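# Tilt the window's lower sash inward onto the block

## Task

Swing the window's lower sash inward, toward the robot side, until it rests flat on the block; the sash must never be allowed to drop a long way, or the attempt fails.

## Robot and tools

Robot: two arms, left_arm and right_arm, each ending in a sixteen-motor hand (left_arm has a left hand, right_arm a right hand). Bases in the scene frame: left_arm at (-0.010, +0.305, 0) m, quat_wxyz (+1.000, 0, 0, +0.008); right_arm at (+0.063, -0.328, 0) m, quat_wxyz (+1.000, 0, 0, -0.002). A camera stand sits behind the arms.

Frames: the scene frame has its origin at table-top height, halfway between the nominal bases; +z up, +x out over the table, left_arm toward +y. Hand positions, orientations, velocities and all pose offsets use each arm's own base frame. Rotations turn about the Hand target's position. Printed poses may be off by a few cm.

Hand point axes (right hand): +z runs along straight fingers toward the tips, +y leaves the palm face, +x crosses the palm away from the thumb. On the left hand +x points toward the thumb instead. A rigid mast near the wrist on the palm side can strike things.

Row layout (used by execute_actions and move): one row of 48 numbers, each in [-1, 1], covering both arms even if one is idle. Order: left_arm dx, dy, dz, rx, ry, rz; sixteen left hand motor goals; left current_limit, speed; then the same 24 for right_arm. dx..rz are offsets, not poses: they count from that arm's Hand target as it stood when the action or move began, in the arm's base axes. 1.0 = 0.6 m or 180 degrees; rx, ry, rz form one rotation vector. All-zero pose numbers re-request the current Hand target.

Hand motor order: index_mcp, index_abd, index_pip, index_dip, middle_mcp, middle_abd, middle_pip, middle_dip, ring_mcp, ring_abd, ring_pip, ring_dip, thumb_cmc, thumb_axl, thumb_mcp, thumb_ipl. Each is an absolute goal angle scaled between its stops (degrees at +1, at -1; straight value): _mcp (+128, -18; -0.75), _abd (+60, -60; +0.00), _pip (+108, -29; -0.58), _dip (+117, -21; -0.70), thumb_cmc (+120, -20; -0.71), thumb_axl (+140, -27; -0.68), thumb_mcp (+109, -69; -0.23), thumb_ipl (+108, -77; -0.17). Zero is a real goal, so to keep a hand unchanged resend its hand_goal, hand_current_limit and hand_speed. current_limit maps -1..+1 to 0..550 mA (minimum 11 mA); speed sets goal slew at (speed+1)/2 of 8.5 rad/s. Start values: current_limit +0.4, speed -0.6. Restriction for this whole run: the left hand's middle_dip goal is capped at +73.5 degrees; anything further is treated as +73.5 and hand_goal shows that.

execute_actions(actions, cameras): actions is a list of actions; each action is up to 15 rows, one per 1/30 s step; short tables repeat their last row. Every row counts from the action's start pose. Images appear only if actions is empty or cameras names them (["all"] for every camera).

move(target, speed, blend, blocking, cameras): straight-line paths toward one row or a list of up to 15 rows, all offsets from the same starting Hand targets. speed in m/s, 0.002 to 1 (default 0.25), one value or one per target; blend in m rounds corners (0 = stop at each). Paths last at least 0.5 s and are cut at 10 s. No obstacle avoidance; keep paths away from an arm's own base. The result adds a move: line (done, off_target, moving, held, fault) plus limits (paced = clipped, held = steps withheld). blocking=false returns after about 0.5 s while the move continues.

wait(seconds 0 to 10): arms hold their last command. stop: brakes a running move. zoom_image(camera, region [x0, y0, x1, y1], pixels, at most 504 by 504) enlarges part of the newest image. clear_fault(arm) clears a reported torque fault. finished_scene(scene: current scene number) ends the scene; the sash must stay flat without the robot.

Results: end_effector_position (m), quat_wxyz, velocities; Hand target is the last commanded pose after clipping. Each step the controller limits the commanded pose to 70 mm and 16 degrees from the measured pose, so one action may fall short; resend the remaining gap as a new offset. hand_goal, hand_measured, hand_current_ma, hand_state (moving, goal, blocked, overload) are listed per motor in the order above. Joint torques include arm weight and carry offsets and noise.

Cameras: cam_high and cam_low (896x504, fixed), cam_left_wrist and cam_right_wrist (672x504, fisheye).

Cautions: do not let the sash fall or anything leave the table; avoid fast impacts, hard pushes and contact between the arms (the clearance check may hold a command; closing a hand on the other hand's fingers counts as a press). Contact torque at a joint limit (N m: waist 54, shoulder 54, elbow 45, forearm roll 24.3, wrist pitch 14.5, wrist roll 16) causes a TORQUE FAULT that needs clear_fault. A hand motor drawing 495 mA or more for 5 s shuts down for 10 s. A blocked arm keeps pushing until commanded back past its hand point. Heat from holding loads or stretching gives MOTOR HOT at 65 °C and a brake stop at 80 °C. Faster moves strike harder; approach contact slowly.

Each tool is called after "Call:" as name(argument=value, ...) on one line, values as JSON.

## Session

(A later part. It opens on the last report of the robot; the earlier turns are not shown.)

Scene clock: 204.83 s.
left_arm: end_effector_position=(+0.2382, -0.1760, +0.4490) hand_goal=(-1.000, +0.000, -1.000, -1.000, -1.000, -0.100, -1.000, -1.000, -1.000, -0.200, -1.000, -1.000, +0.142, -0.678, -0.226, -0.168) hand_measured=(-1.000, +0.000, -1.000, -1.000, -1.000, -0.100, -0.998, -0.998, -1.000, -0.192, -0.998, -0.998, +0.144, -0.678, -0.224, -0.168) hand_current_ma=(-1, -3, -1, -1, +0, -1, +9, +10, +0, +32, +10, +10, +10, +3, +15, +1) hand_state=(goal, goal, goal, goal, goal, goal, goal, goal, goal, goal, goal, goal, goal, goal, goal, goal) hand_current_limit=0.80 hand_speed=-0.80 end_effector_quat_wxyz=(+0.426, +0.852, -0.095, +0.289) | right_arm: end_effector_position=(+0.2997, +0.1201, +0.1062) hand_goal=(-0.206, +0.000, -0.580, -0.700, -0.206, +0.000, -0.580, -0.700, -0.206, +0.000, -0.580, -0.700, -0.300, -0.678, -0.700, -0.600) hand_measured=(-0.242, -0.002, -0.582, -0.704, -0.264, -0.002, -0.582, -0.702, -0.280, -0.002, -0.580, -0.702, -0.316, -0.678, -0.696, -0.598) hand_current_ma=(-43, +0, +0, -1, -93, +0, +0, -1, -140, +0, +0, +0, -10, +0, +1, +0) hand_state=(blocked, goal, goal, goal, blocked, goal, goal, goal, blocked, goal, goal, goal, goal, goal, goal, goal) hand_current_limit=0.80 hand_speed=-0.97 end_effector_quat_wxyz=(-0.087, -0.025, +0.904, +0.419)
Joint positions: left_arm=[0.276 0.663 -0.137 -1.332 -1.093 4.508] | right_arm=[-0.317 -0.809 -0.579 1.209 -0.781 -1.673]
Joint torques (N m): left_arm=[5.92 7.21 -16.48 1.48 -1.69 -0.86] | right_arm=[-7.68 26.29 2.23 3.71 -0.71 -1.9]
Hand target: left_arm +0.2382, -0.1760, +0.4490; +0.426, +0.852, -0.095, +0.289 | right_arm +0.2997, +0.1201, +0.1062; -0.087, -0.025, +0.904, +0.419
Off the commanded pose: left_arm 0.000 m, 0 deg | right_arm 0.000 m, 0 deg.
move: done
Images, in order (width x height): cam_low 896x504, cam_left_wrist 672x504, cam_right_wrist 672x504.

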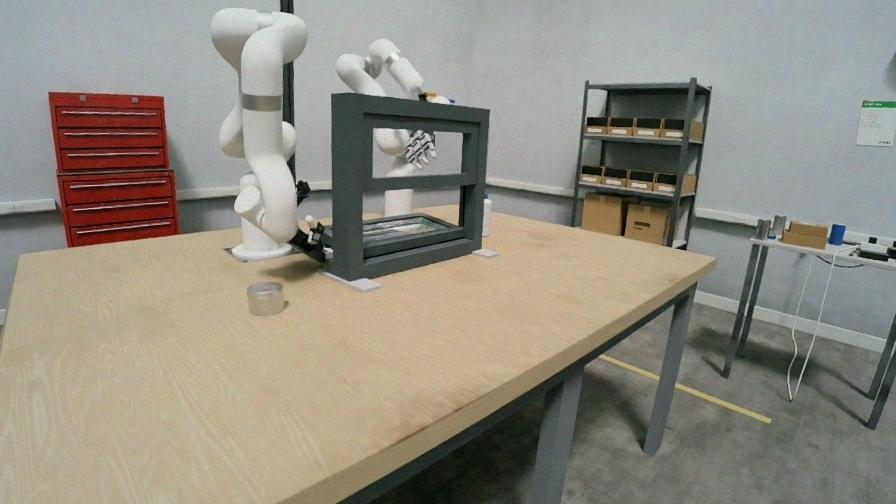

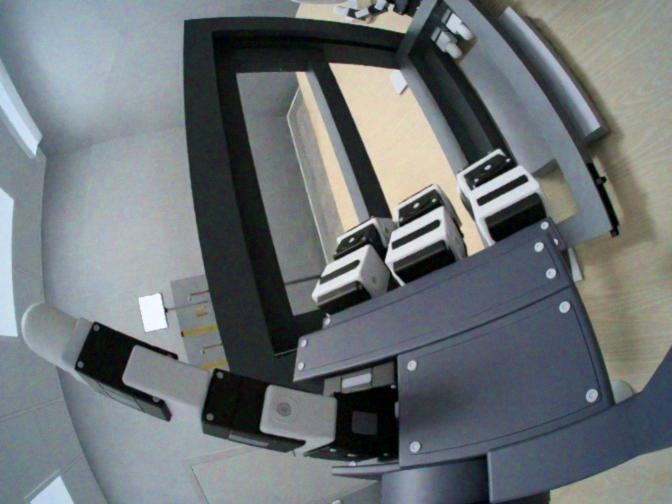

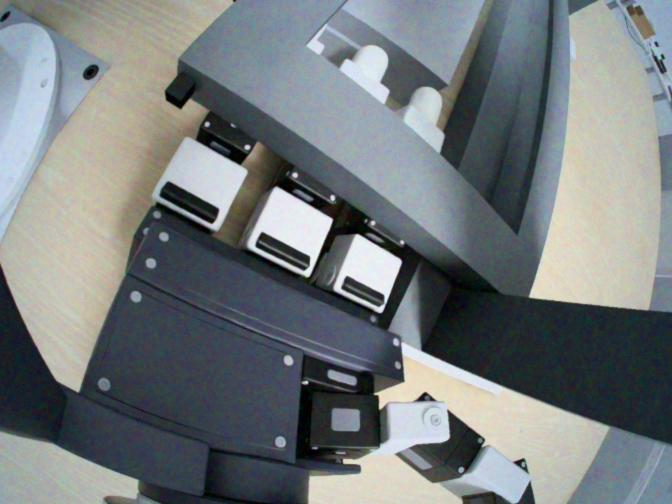

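Call:
move(target=[0,0,0,0,0,0,-1,0,-1,-1,-1,-0.1,-1,-1,-1,-0.2,-1,-1,0.142,-0.678,-0.226,-0.168,0.8,-0.8,-0.009,-0.0011,-0.0267,0.0054,-0.0441,0,-0.206,0,-0.58,-0.7,-0.206,0,-0.58,-0.7,-0.206,0,-0.58,-0.7,-0.3,-0.678,-0.7,-0.6,0.8,-0.97], speed=0.03, cameras=["cam_low","cam_right_wrist","cam_left_wrist"])

Call:
zoom_image(camera="cam_low", region=[300, 150, 500, 300])

Scene clock: 207.73 s.
left_arm: end_effector_position=(+0.2382, -0.1760, +0.4490) hand_goal=(-1.000, +0.000, -1.000, -1.000, -1.000, -0.100, -1.000, -1.000, -1.000, -0.200, -1.000, -1.000, +0.142, -0.678, -0.226, -0.168) hand_measured=(-1.000, +0.000, -1.000, -1.000, -1.000, -0.100, -0.998, -0.998, -1.000, -0.192, -0.998, -0.998, +0.144, -0.678, -0.224, -0.168) hand_current_ma=(-1, -3, -1, -1, +0, -1, +9, +10, +0, +32, +10, +10, +10, +3, +15, +1) hand_state=(goal, goal, goal, goal, goal, goal, goal, goal, goal, goal, goal, goal, goal, goal, goal, goal) hand_current_limit=0.80 hand_speed=-0.80 end_effector_quat_wxyz=(+0.426, +0.852, -0.095, +0.289) | right_arm: end_effector_position=(+0.2983, +0.1226, +0.1023) hand_goal=(-0.206, +0.000, -0.580, -0.700, -0.206, +0.000, -0.580, -0.700, -0.206, +0.000, -0.580, -0.700, -0.300, -0.678, -0.700, -0.600) hand_measured=(-0.298, -0.006, -0.588, -0.704, -0.244, -0.002, -0.582, -0.702, -0.226, -0.002, -0.580, -0.702, -0.314, -0.678, -0.698, -0.598) hand_current_ma=(-202, -1, -2, -1, -46, +0, +0, -1, -16, +0, +0, +0, -9, +0, +1, +0) hand_state=(blocked, goal, goal, goal, blocked, goal, goal, goal, blocked, goal, goal, goal, goal, goal, goal, goal) hand_current_limit=0.80 hand_speed=-0.97 end_effector_quat_wxyz=(-0.024, -0.049, +0.895, +0.443)
Joint positions: left_arm=[0.276 0.663 -0.137 -1.332 -1.093 4.508] | right_arm=[-0.336 -0.857 -0.57 1.356 -0.825 -1.926]
Joint torques (N m): left_arm=[6.44 7.07 -16.39 1.35 -1.66 -0.87] | right_arm=[1 37.13 -7.48 1.08 -7.39 0.38]
Hand target: left_arm +0.2382, -0.1760, +0.4490; +0.426, +0.852, -0.095, +0.289 | right_arm +0.2983, +0.1226, +0.1023; -0.024, -0.049, +0.895, +0.443 (not the last commanded pose)
Off the commanded pose: left_arm 0.000 m, 0 deg | right_arm 0.013 m, 3 deg.
TORQUE FAULT: the external load on joint 5 (wrist pitch) of the right arm reached its load limit, and that arm stopped. The contact can be on any part of that arm beyond that joint, not only on its tool. A torque fault puts only its own arm into a fault stop. That arm's remaining commands of this call were not run. The hold on joint 5 (wrist pitch) of that arm was moved back by the arm itself, up to 3 degrees, as the stop began. That arm is still stopped at the end of this call. While its stop runs, that arm, its gripper or tool too, takes no new command.
CLEAR FAULT: the right arm stays stopped (state 4) until you call clear_fault(arm="right_arm").
End effector pose when the fault began: right_arm: position (+0.2953, +0.1196, +0.0926), quat_wxyz (-0.030, -0.052, +0.904, +0.424)
Joint positions when the fault began: right_arm=[-0.336 -0.857 -0.57 1.356 -0.78 -1.925]
move: fault (right_arm)
Images, in order (width x height): cam_low 896x504, cam_left_wrist 672x504, cam_right_wrist 672x504.

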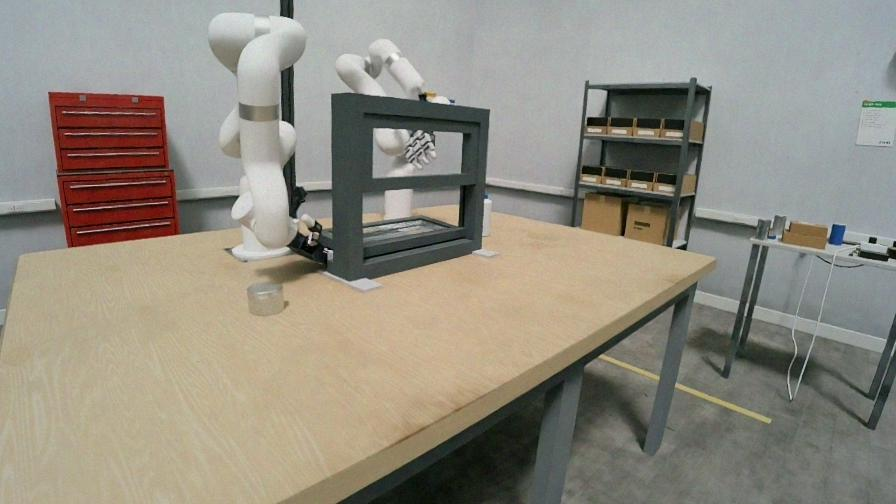

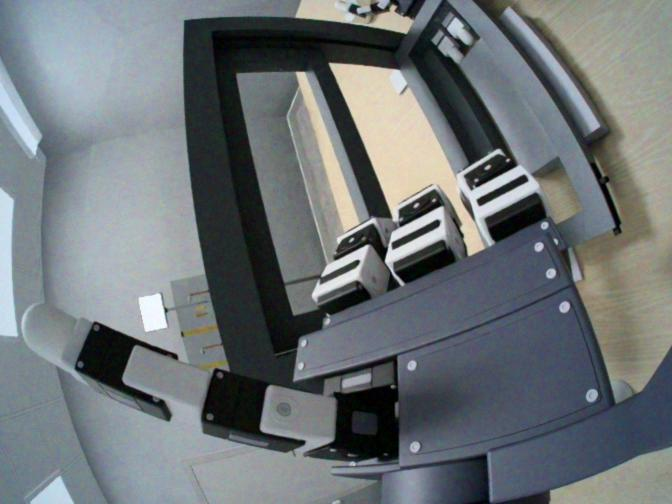

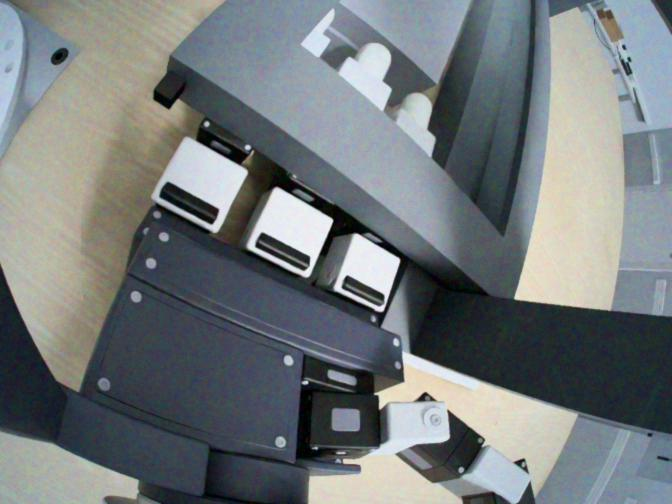

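Scaled by 2.520 from the camera's 896x504 image, which has a finer 1280x720 frame.

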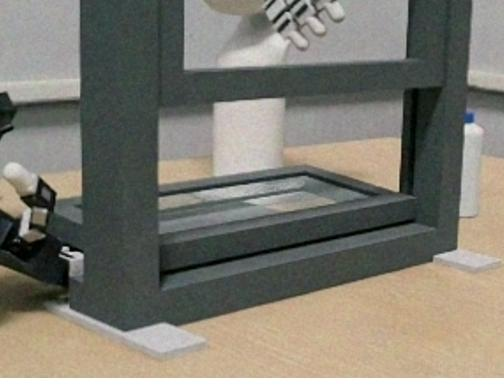

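Call:
clear_fault(arm="right_arm")

Scene clock: 208.10 s.
left_arm: end_effector_position=(+0.2382, -0.1760, +0.4490) hand_goal=(-1.000, +0.000, -1.000, -1.000, -1.000, -0.100, -1.000, -1.000, -1.000, -0.200, -1.000, -1.000, +0.142, -0.678, -0.226, -0.168) hand_measured=(-1.000, +0.000, -1.000, -1.000, -1.000, -0.100, -0.998, -0.998, -1.000, -0.192, -0.998, -0.998, +0.144, -0.678, -0.224, -0.168) hand_current_ma=(-1, -3, -1, -1, +0, -1, +9, +10, +0, +32, +10, +10, +10, +3, +15, +1) hand_state=(goal, goal, goal, goal, goal, goal, goal, goal, goal, goal, goal, goal, goal, goal, goal, goal) hand_current_limit=0.80 hand_speed=-0.80 end_effector_quat_wxyz=(+0.426, +0.852, -0.095, +0.289) | right_arm: end_effector_position=(+0.2983, +0.1226, +0.1023) hand_goal=(-0.206, +0.000, -0.580, -0.700, -0.206, +0.000, -0.580, -0.700, -0.206, +0.000, -0.580, -0.700, -0.300, -0.678, -0.700, -0.600) hand_measured=(-0.298, -0.006, -0.588, -0.704, -0.244, -0.002, -0.582, -0.702, -0.226, -0.002, -0.580, -0.702, -0.314, -0.678, -0.698, -0.598) hand_current_ma=(-202, -1, -2, -1, -46, +0, +0, -1, -16, +0, +0, +0, -9, +0, +1, +0) hand_state=(blocked, goal, goal, goal, blocked, goal, goal, goal, blocked, goal, goal, goal, goal, goal, goal, goal) hand_current_limit=0.80 hand_speed=-0.97 end_effector_quat_wxyz=(-0.024, -0.049, +0.895, +0.443)
Joint positions: left_arm=[0.276 0.663 -0.137 -1.332 -1.093 4.508] | right_arm=[-0.336 -0.857 -0.57 1.356 -0.825 -1.926]
Joint torques (N m): left_arm=[6.37 6.82 -16.27 1.48 -1.61 -0.87] | right_arm=[0.95 36.9 -7.54 1.29 -7.4 0.29]
Hand target: left_arm +0.2382, -0.1760, +0.4490; +0.426, +0.852, -0.095, +0.289 | right_arm +0.2983, +0.1226, +0.1023; -0.024, -0.049, +0.895, +0.443 (not the last commanded pose)
Off the commanded pose: left_arm 0.000 m, 0 deg | right_arm 0.013 m, 3 deg.
TORQUE FAULT, CONTINUED: the right arm's stop, for the torque fault of joint 5 (wrist pitch) that an earlier result reported, is over. The call counts as one of the actions that you can send in this scene. The hold on joint 5 (wrist pitch) of that arm was moved back by the arm itself, up to 3 degrees, as the stop began. That arm's target is now where it stood when the stop ended, not its last command. That arm keeps its grip as last carried out and accepts commands again: back off and push less far.
CLEAR FAULT: your call cleared the right arm's torque fault. If a joint's load stays at its limit, that arm stops again at once.

Call:
move(target=[0,0,0,0,0,0,-1,0,-1,-1,-1,-0.1,-1,-1,-1,-0.2,-1,-1,0.142,-0.678,-0.226,-0.168,0.8,-0.8,0,0,0,0,0,0,-0.32,0,-0.58,-0.7,-0.32,0,-0.58,-0.7,-0.32,0,-0.58,-0.7,-0.3,-0.678,-0.7,-0.6,0.8,-0.97], speed=0.03, cameras=["cam_low","cam_right_wrist","cam_left_wrist"])

Call:
zoom_image(camera="cam_low", region=[300, 150, 500, 300])

Scene clock: 209.60 s.
left_arm: end_effector_position=(+0.2382, -0.1760, +0.4490) hand_goal=(-1.000, +0.000, -1.000, -1.000, -1.000, -0.100, -1.000, -1.000, -1.000, -0.200, -1.000, -1.000, +0.142, -0.678, -0.226, -0.168) hand_measured=(-1.000, +0.000, -1.000, -1.000, -1.000, -0.100, -0.998, -0.998, -1.000, -0.192, -0.998, -0.998, +0.144, -0.678, -0.224, -0.168) hand_current_ma=(-1, -3, -1, -1, +0, -1, +9, +10, +0, +32, +10, +10, +10, +3, +15, +1) hand_state=(goal, goal, goal, goal, goal, goal, goal, goal, goal, goal, goal, goal, goal, goal, goal, goal) hand_current_limit=0.80 hand_speed=-0.80 end_effector_quat_wxyz=(+0.426, +0.852, -0.095, +0.289) | right_arm: end_effector_position=(+0.2983, +0.1226, +0.1024) hand_goal=(-0.320, +0.000, -0.580, -0.700, -0.320, +0.000, -0.580, -0.700, -0.320, +0.000, -0.580, -0.700, -0.300, -0.678, -0.700, -0.600) hand_measured=(-0.330, -0.006, -0.588, -0.704, -0.328, -0.002, -0.582, -0.702, -0.326, -0.002, -0.580, -0.702, -0.314, -0.678, -0.698, -0.598) hand_current_ma=(-4, -1, -2, -1, -3, +0, +0, -1, -3, +0, +0, +0, -9, +0, +1, +0) hand_state=(goal, goal, goal, goal, goal, goal, goal, goal, goal, goal, goal, goal, goal, goal, goal, goal) hand_current_limit=0.80 hand_speed=-0.97 end_effector_quat_wxyz=(-0.024, -0.049, +0.895, +0.443)
Joint positions: left_arm=[0.276 0.663 -0.137 -1.332 -1.093 4.508] | right_arm=[-0.336 -0.857 -0.57 1.356 -0.825 -1.926]
Joint torques (N m): left_arm=[6.47 7.17 -16.06 1.26 -1.64 -0.89] | right_arm=[0.71 41.84 -4.97 -0.11 -4.07 -0.16]
Hand target: left_arm +0.2382, -0.1760, +0.4490; +0.426, +0.852, -0.095, +0.289 | right_arm +0.2983, +0.1226, +0.1023; -0.024, -0.049, +0.895, +0.443
Off the commanded pose: left_arm 0.000 m, 0 deg | right_arm 0.000 m, 0 deg.
move: done
Images, in order (width x height): cam_low 896x504, cam_left_wrist 672x504, cam_right_wrist 672x504.

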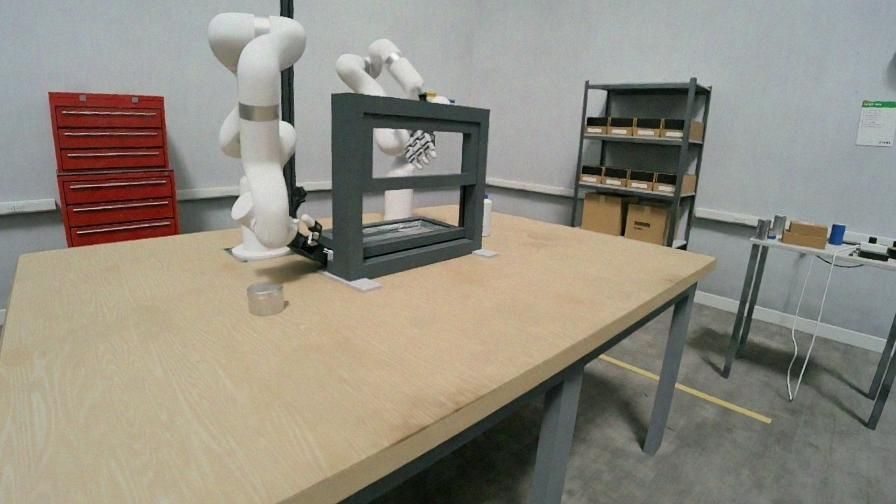

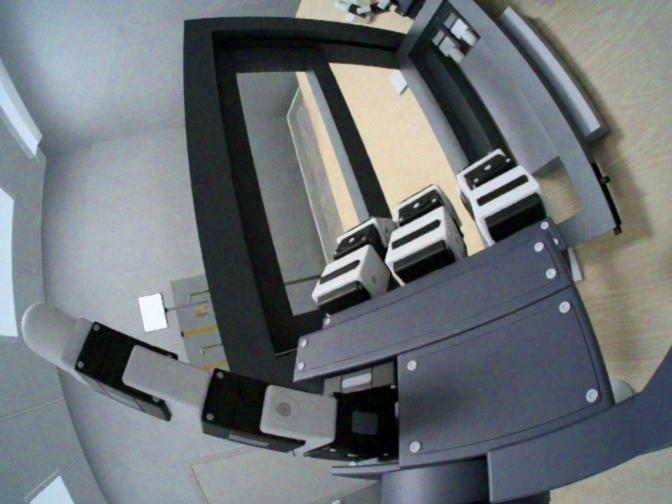

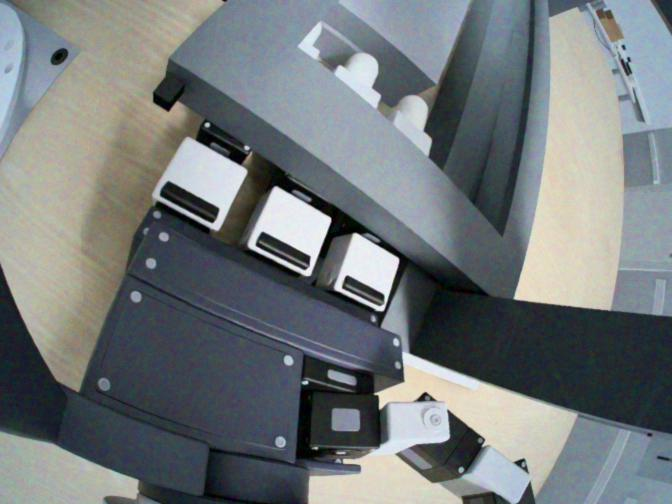

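Scaled by 2.520 from the camera's 896x504 image, which has a finer 1280x720 frame.

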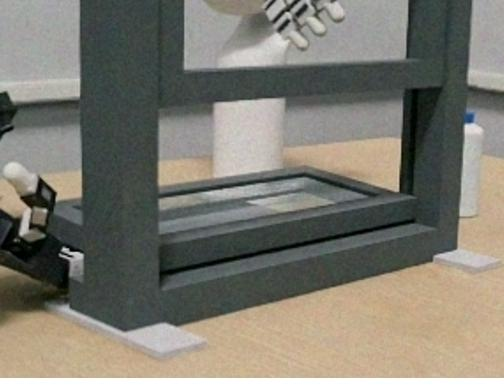

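Call:
zoom_image(camera="cam_left_wrist", region=[380, 0, 672, 240])

Call:
zoom_image(camera="cam_low", region=[340, 200, 490, 290])

Scaled by 1.726 from the camera's 672x504 image, which has a finer 960x720 frame.

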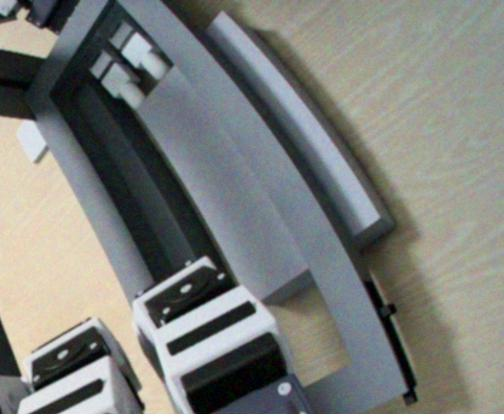

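Scaled by 3.360 from the camera's 896x504 image, which has a finer 1280x720 frame.

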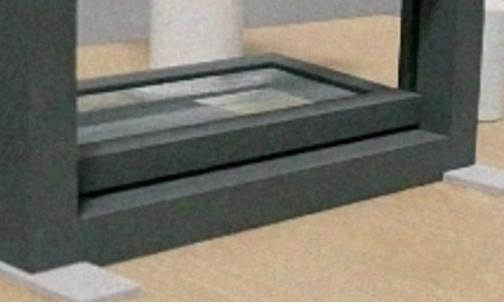

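Call:
move(target=[[0,0,0,0,0,0,-1,0,-1,-1,-1,-0.1,-1,-1,-1,-0.2,-1,-1,0.142,-0.678,-0.226,-0.168,0.8,-0.8,0,0,0,0,0,0,-0.4,0,-0.58,-0.7,-0.4,0,-0.58,-0.7,-0.4,0,-0.58,-0.7,-0.3,-0.678,-0.7,-0.6,0.8,-0.9],[0,0,0,0,0,0,-1,0,-1,-1,-1,-0.1,-1,-1,-1,-0.2,-1,-1,0.142,-0.678,-0.226,-0.168,0.8,-0.8,0.024,-0.2,0.005,0,0,0,-0.4,0,-0.58,-0.7,-0.4,0,-0.58,-0.7,-0.4,0,-0.58,-0.7,-0.3,-0.678,-0.7,-0.6,0.8,-0.9]], speed=0.05, cameras=["cam_low","cam_right_wrist","cam_left_wrist"])

Call:
zoom_image(camera="cam_low", region=[340, 200, 490, 290])

Scene clock: 213.30 s.
left_arm: end_effector_position=(+0.2382, -0.1760, +0.4490) hand_goal=(-1.000, +0.000, -1.000, -1.000, -1.000, -0.100, -1.000, -1.000, -1.000, -0.200, -1.000, -1.000, +0.142, -0.678, -0.226, -0.168) hand_measured=(-1.000, +0.000, -1.000, -1.000, -1.000, -0.100, -0.998, -0.998, -1.000, -0.192, -0.998, -0.998, +0.144, -0.678, -0.224, -0.168) hand_current_ma=(-1, -3, -1, -1, +0, -1, +9, +10, +0, +32, +10, +10, +10, +3, +15, +1) hand_state=(goal, goal, goal, goal, goal, goal, goal, goal, goal, goal, goal, goal, goal, goal, goal, goal) hand_current_limit=0.80 hand_speed=-0.80 end_effector_quat_wxyz=(+0.426, +0.852, -0.095, +0.289) | right_arm: end_effector_position=(+0.3127, +0.0026, +0.1053) hand_goal=(-0.400, +0.000, -0.580, -0.700, -0.400, +0.000, -0.580, -0.700, -0.400, +0.000, -0.580, -0.700, -0.300, -0.678, -0.700, -0.600) hand_measured=(-0.406, +0.002, -0.588, -0.702, -0.408, -0.002, -0.582, -0.702, -0.406, -0.002, -0.580, -0.702, -0.314, -0.678, -0.698, -0.598) hand_current_ma=(-2, +0, -3, +0, -3, +0, +0, -1, -2, +0, +0, +0, -9, +0, +1, +0) hand_state=(goal, goal, goal, goal, goal, goal, goal, goal, goal, goal, goal, goal, goal, goal, goal, goal) hand_current_limit=0.80 hand_speed=-0.90 end_effector_quat_wxyz=(-0.024, -0.049, +0.895, +0.443)
Joint positions: left_arm=[0.276 0.663 -0.137 -1.332 -1.093 4.508] | right_arm=[-0.621 -0.874 -0.731 0.935 -0.828 -1.715]
Joint torques (N m): left_arm=[6.2 7.39 -16.79 1.29 -1.62 -0.88] | right_arm=[-6.16 28.41 -14.39 -3.27 -3.13 1.52]
Hand target: left_arm +0.2382, -0.1760, +0.4490; +0.426, +0.852, -0.095, +0.289 | right_arm +0.3127, +0.0026, +0.1053; -0.024, -0.049, +0.895, +0.443
Off the commanded pose: left_arm 0.000 m, 0 deg | right_arm 0.000 m, 0 deg.
move: done
Images, in order (width x height): cam_low 896x504, cam_left_wrist 672x504, cam_right_wrist 672x504.

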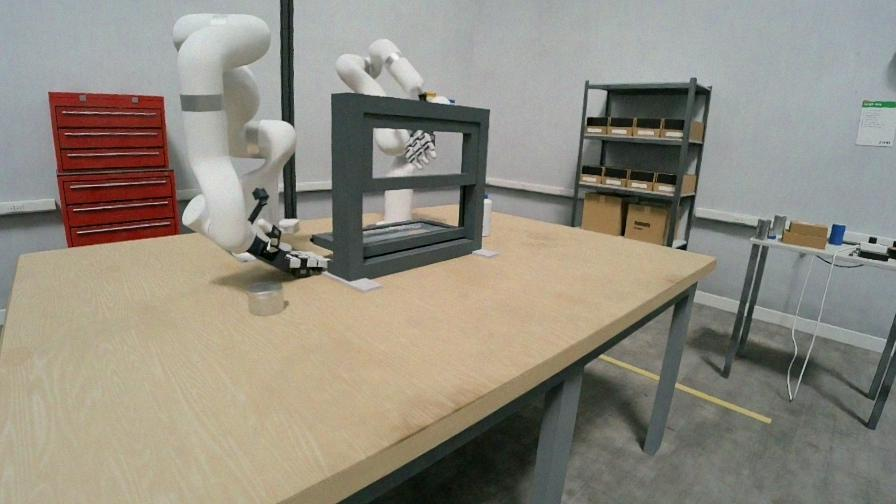

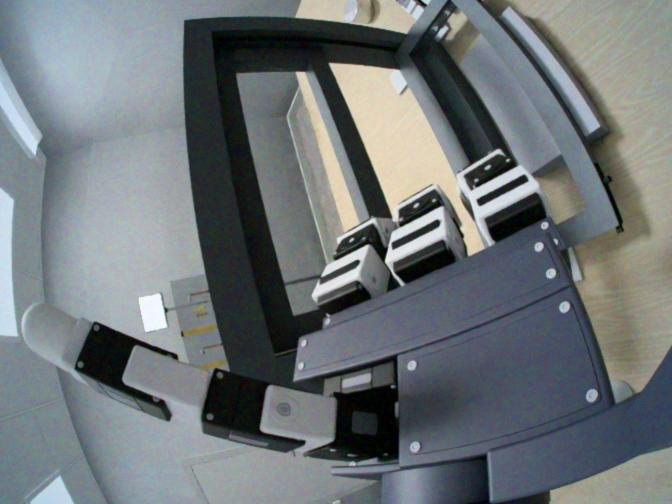

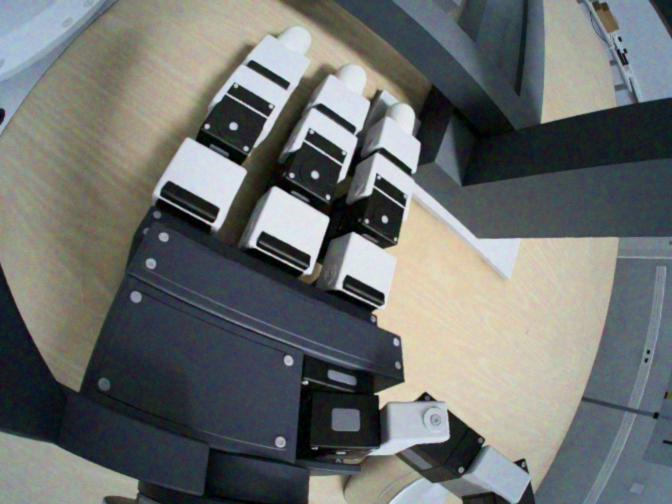

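Scaled by 3.360 from the camera's 896x504 image, which has a finer 1280x720 frame.

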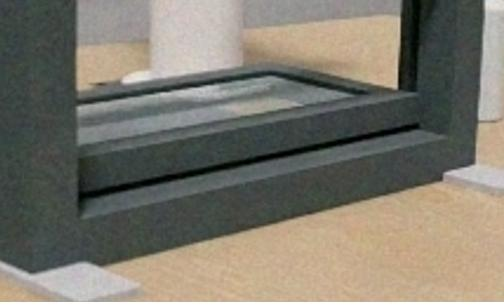

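Call:
execute_actions(actions=[])

Scene clock: 214.17 s.
left_arm: end_effector_position=(+0.2382, -0.1760, +0.4490) hand_goal=(-1.000, +0.000, -1.000, -1.000, -1.000, -0.100, -1.000, -1.000, -1.000, -0.200, -1.000, -1.000, +0.142, -0.678, -0.226, -0.168) hand_measured=(-1.000, +0.000, -1.000, -1.000, -1.000, -0.100, -0.998, -0.998, -1.000, -0.192, -0.998, -0.998, +0.144, -0.678, -0.224, -0.168) hand_current_ma=(-1, -3, -1, -1, +0, -1, +9, +10, +0, +32, +10, +10, +10, +3, +15, +1) hand_state=(goal, goal, goal, goal, goal, goal, goal, goal, goal, goal, goal, goal, goal, goal, goal, goal) hand_current_limit=0.80 hand_speed=-0.80 end_effector_quat_wxyz=(+0.426, +0.852, -0.095, +0.289) | right_arm: end_effector_position=(+0.3127, +0.0026, +0.1053) hand_goal=(-0.400, +0.000, -0.580, -0.700, -0.400, +0.000, -0.580, -0.700, -0.400, +0.000, -0.580, -0.700, -0.300, -0.678, -0.700, -0.600) hand_measured=(-0.406, +0.002, -0.588, -0.702, -0.408, -0.002, -0.582, -0.702, -0.406, -0.002, -0.580, -0.702, -0.314, -0.678, -0.698, -0.598) hand_current_ma=(-2, +0, -3, +0, -3, +0, +0, -1, -2, +0, +0, +0, -9, +0, +1, +0) hand_state=(goal, goal, goal, goal, goal, goal, goal, goal, goal, goal, goal, goal, goal, goal, goal, goal) hand_current_limit=0.80 hand_speed=-0.90 end_effector_quat_wxyz=(-0.024, -0.049, +0.895, +0.443)
Joint positions: left_arm=[0.276 0.663 -0.137 -1.332 -1.093 4.508] | right_arm=[-0.621 -0.874 -0.731 0.935 -0.828 -1.715]
Joint velocities: within noise
Joint torques (N m): left_arm=[6.14 7.16 -16.58 1.3 -1.63 -0.84] | right_arm=[-8.32 28.06 -14.07 -4.14 -3.12 1.58]
Hand target: left_arm +0.2382, -0.1760, +0.4490; +0.426, +0.852, -0.095, +0.289 | right_arm +0.3127, +0.0026, +0.1053; -0.024, -0.049, +0.895, +0.443
Off the commanded pose: left_arm 0.000 m, 0 deg | right_arm 0.000 m, 0 deg.

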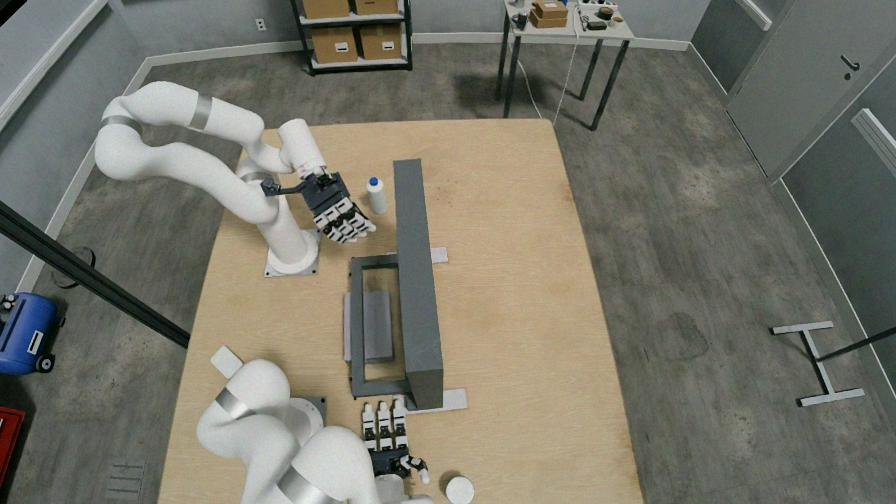

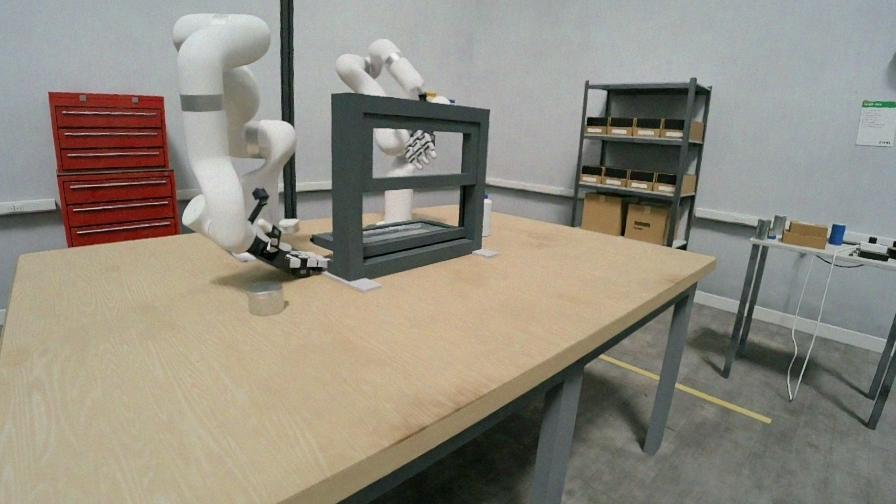

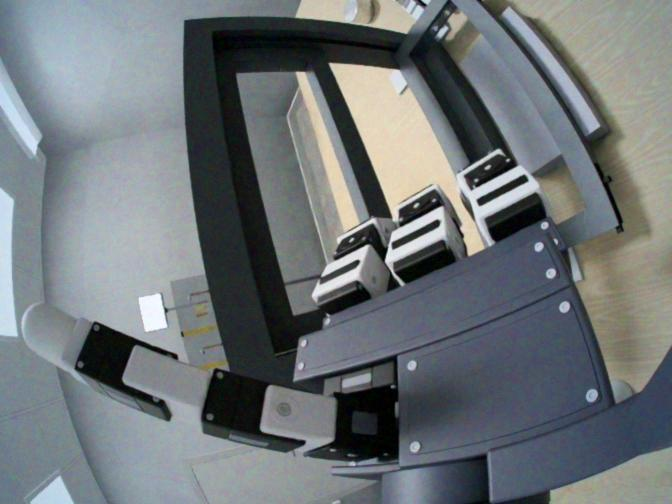

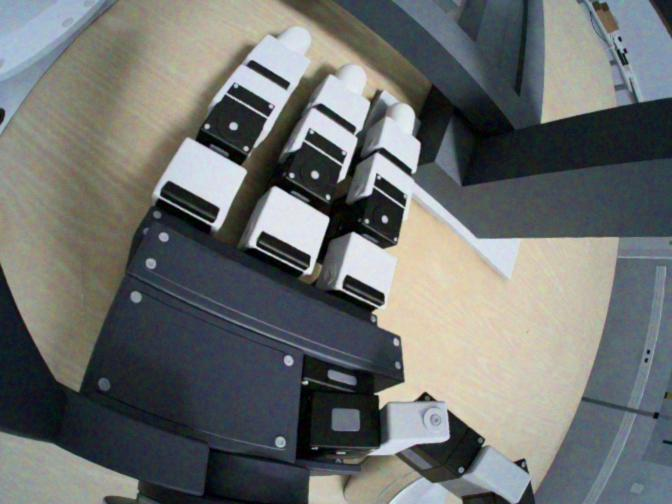

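Call:
finished_scene(scene=1)

The scene is finished: the task was done.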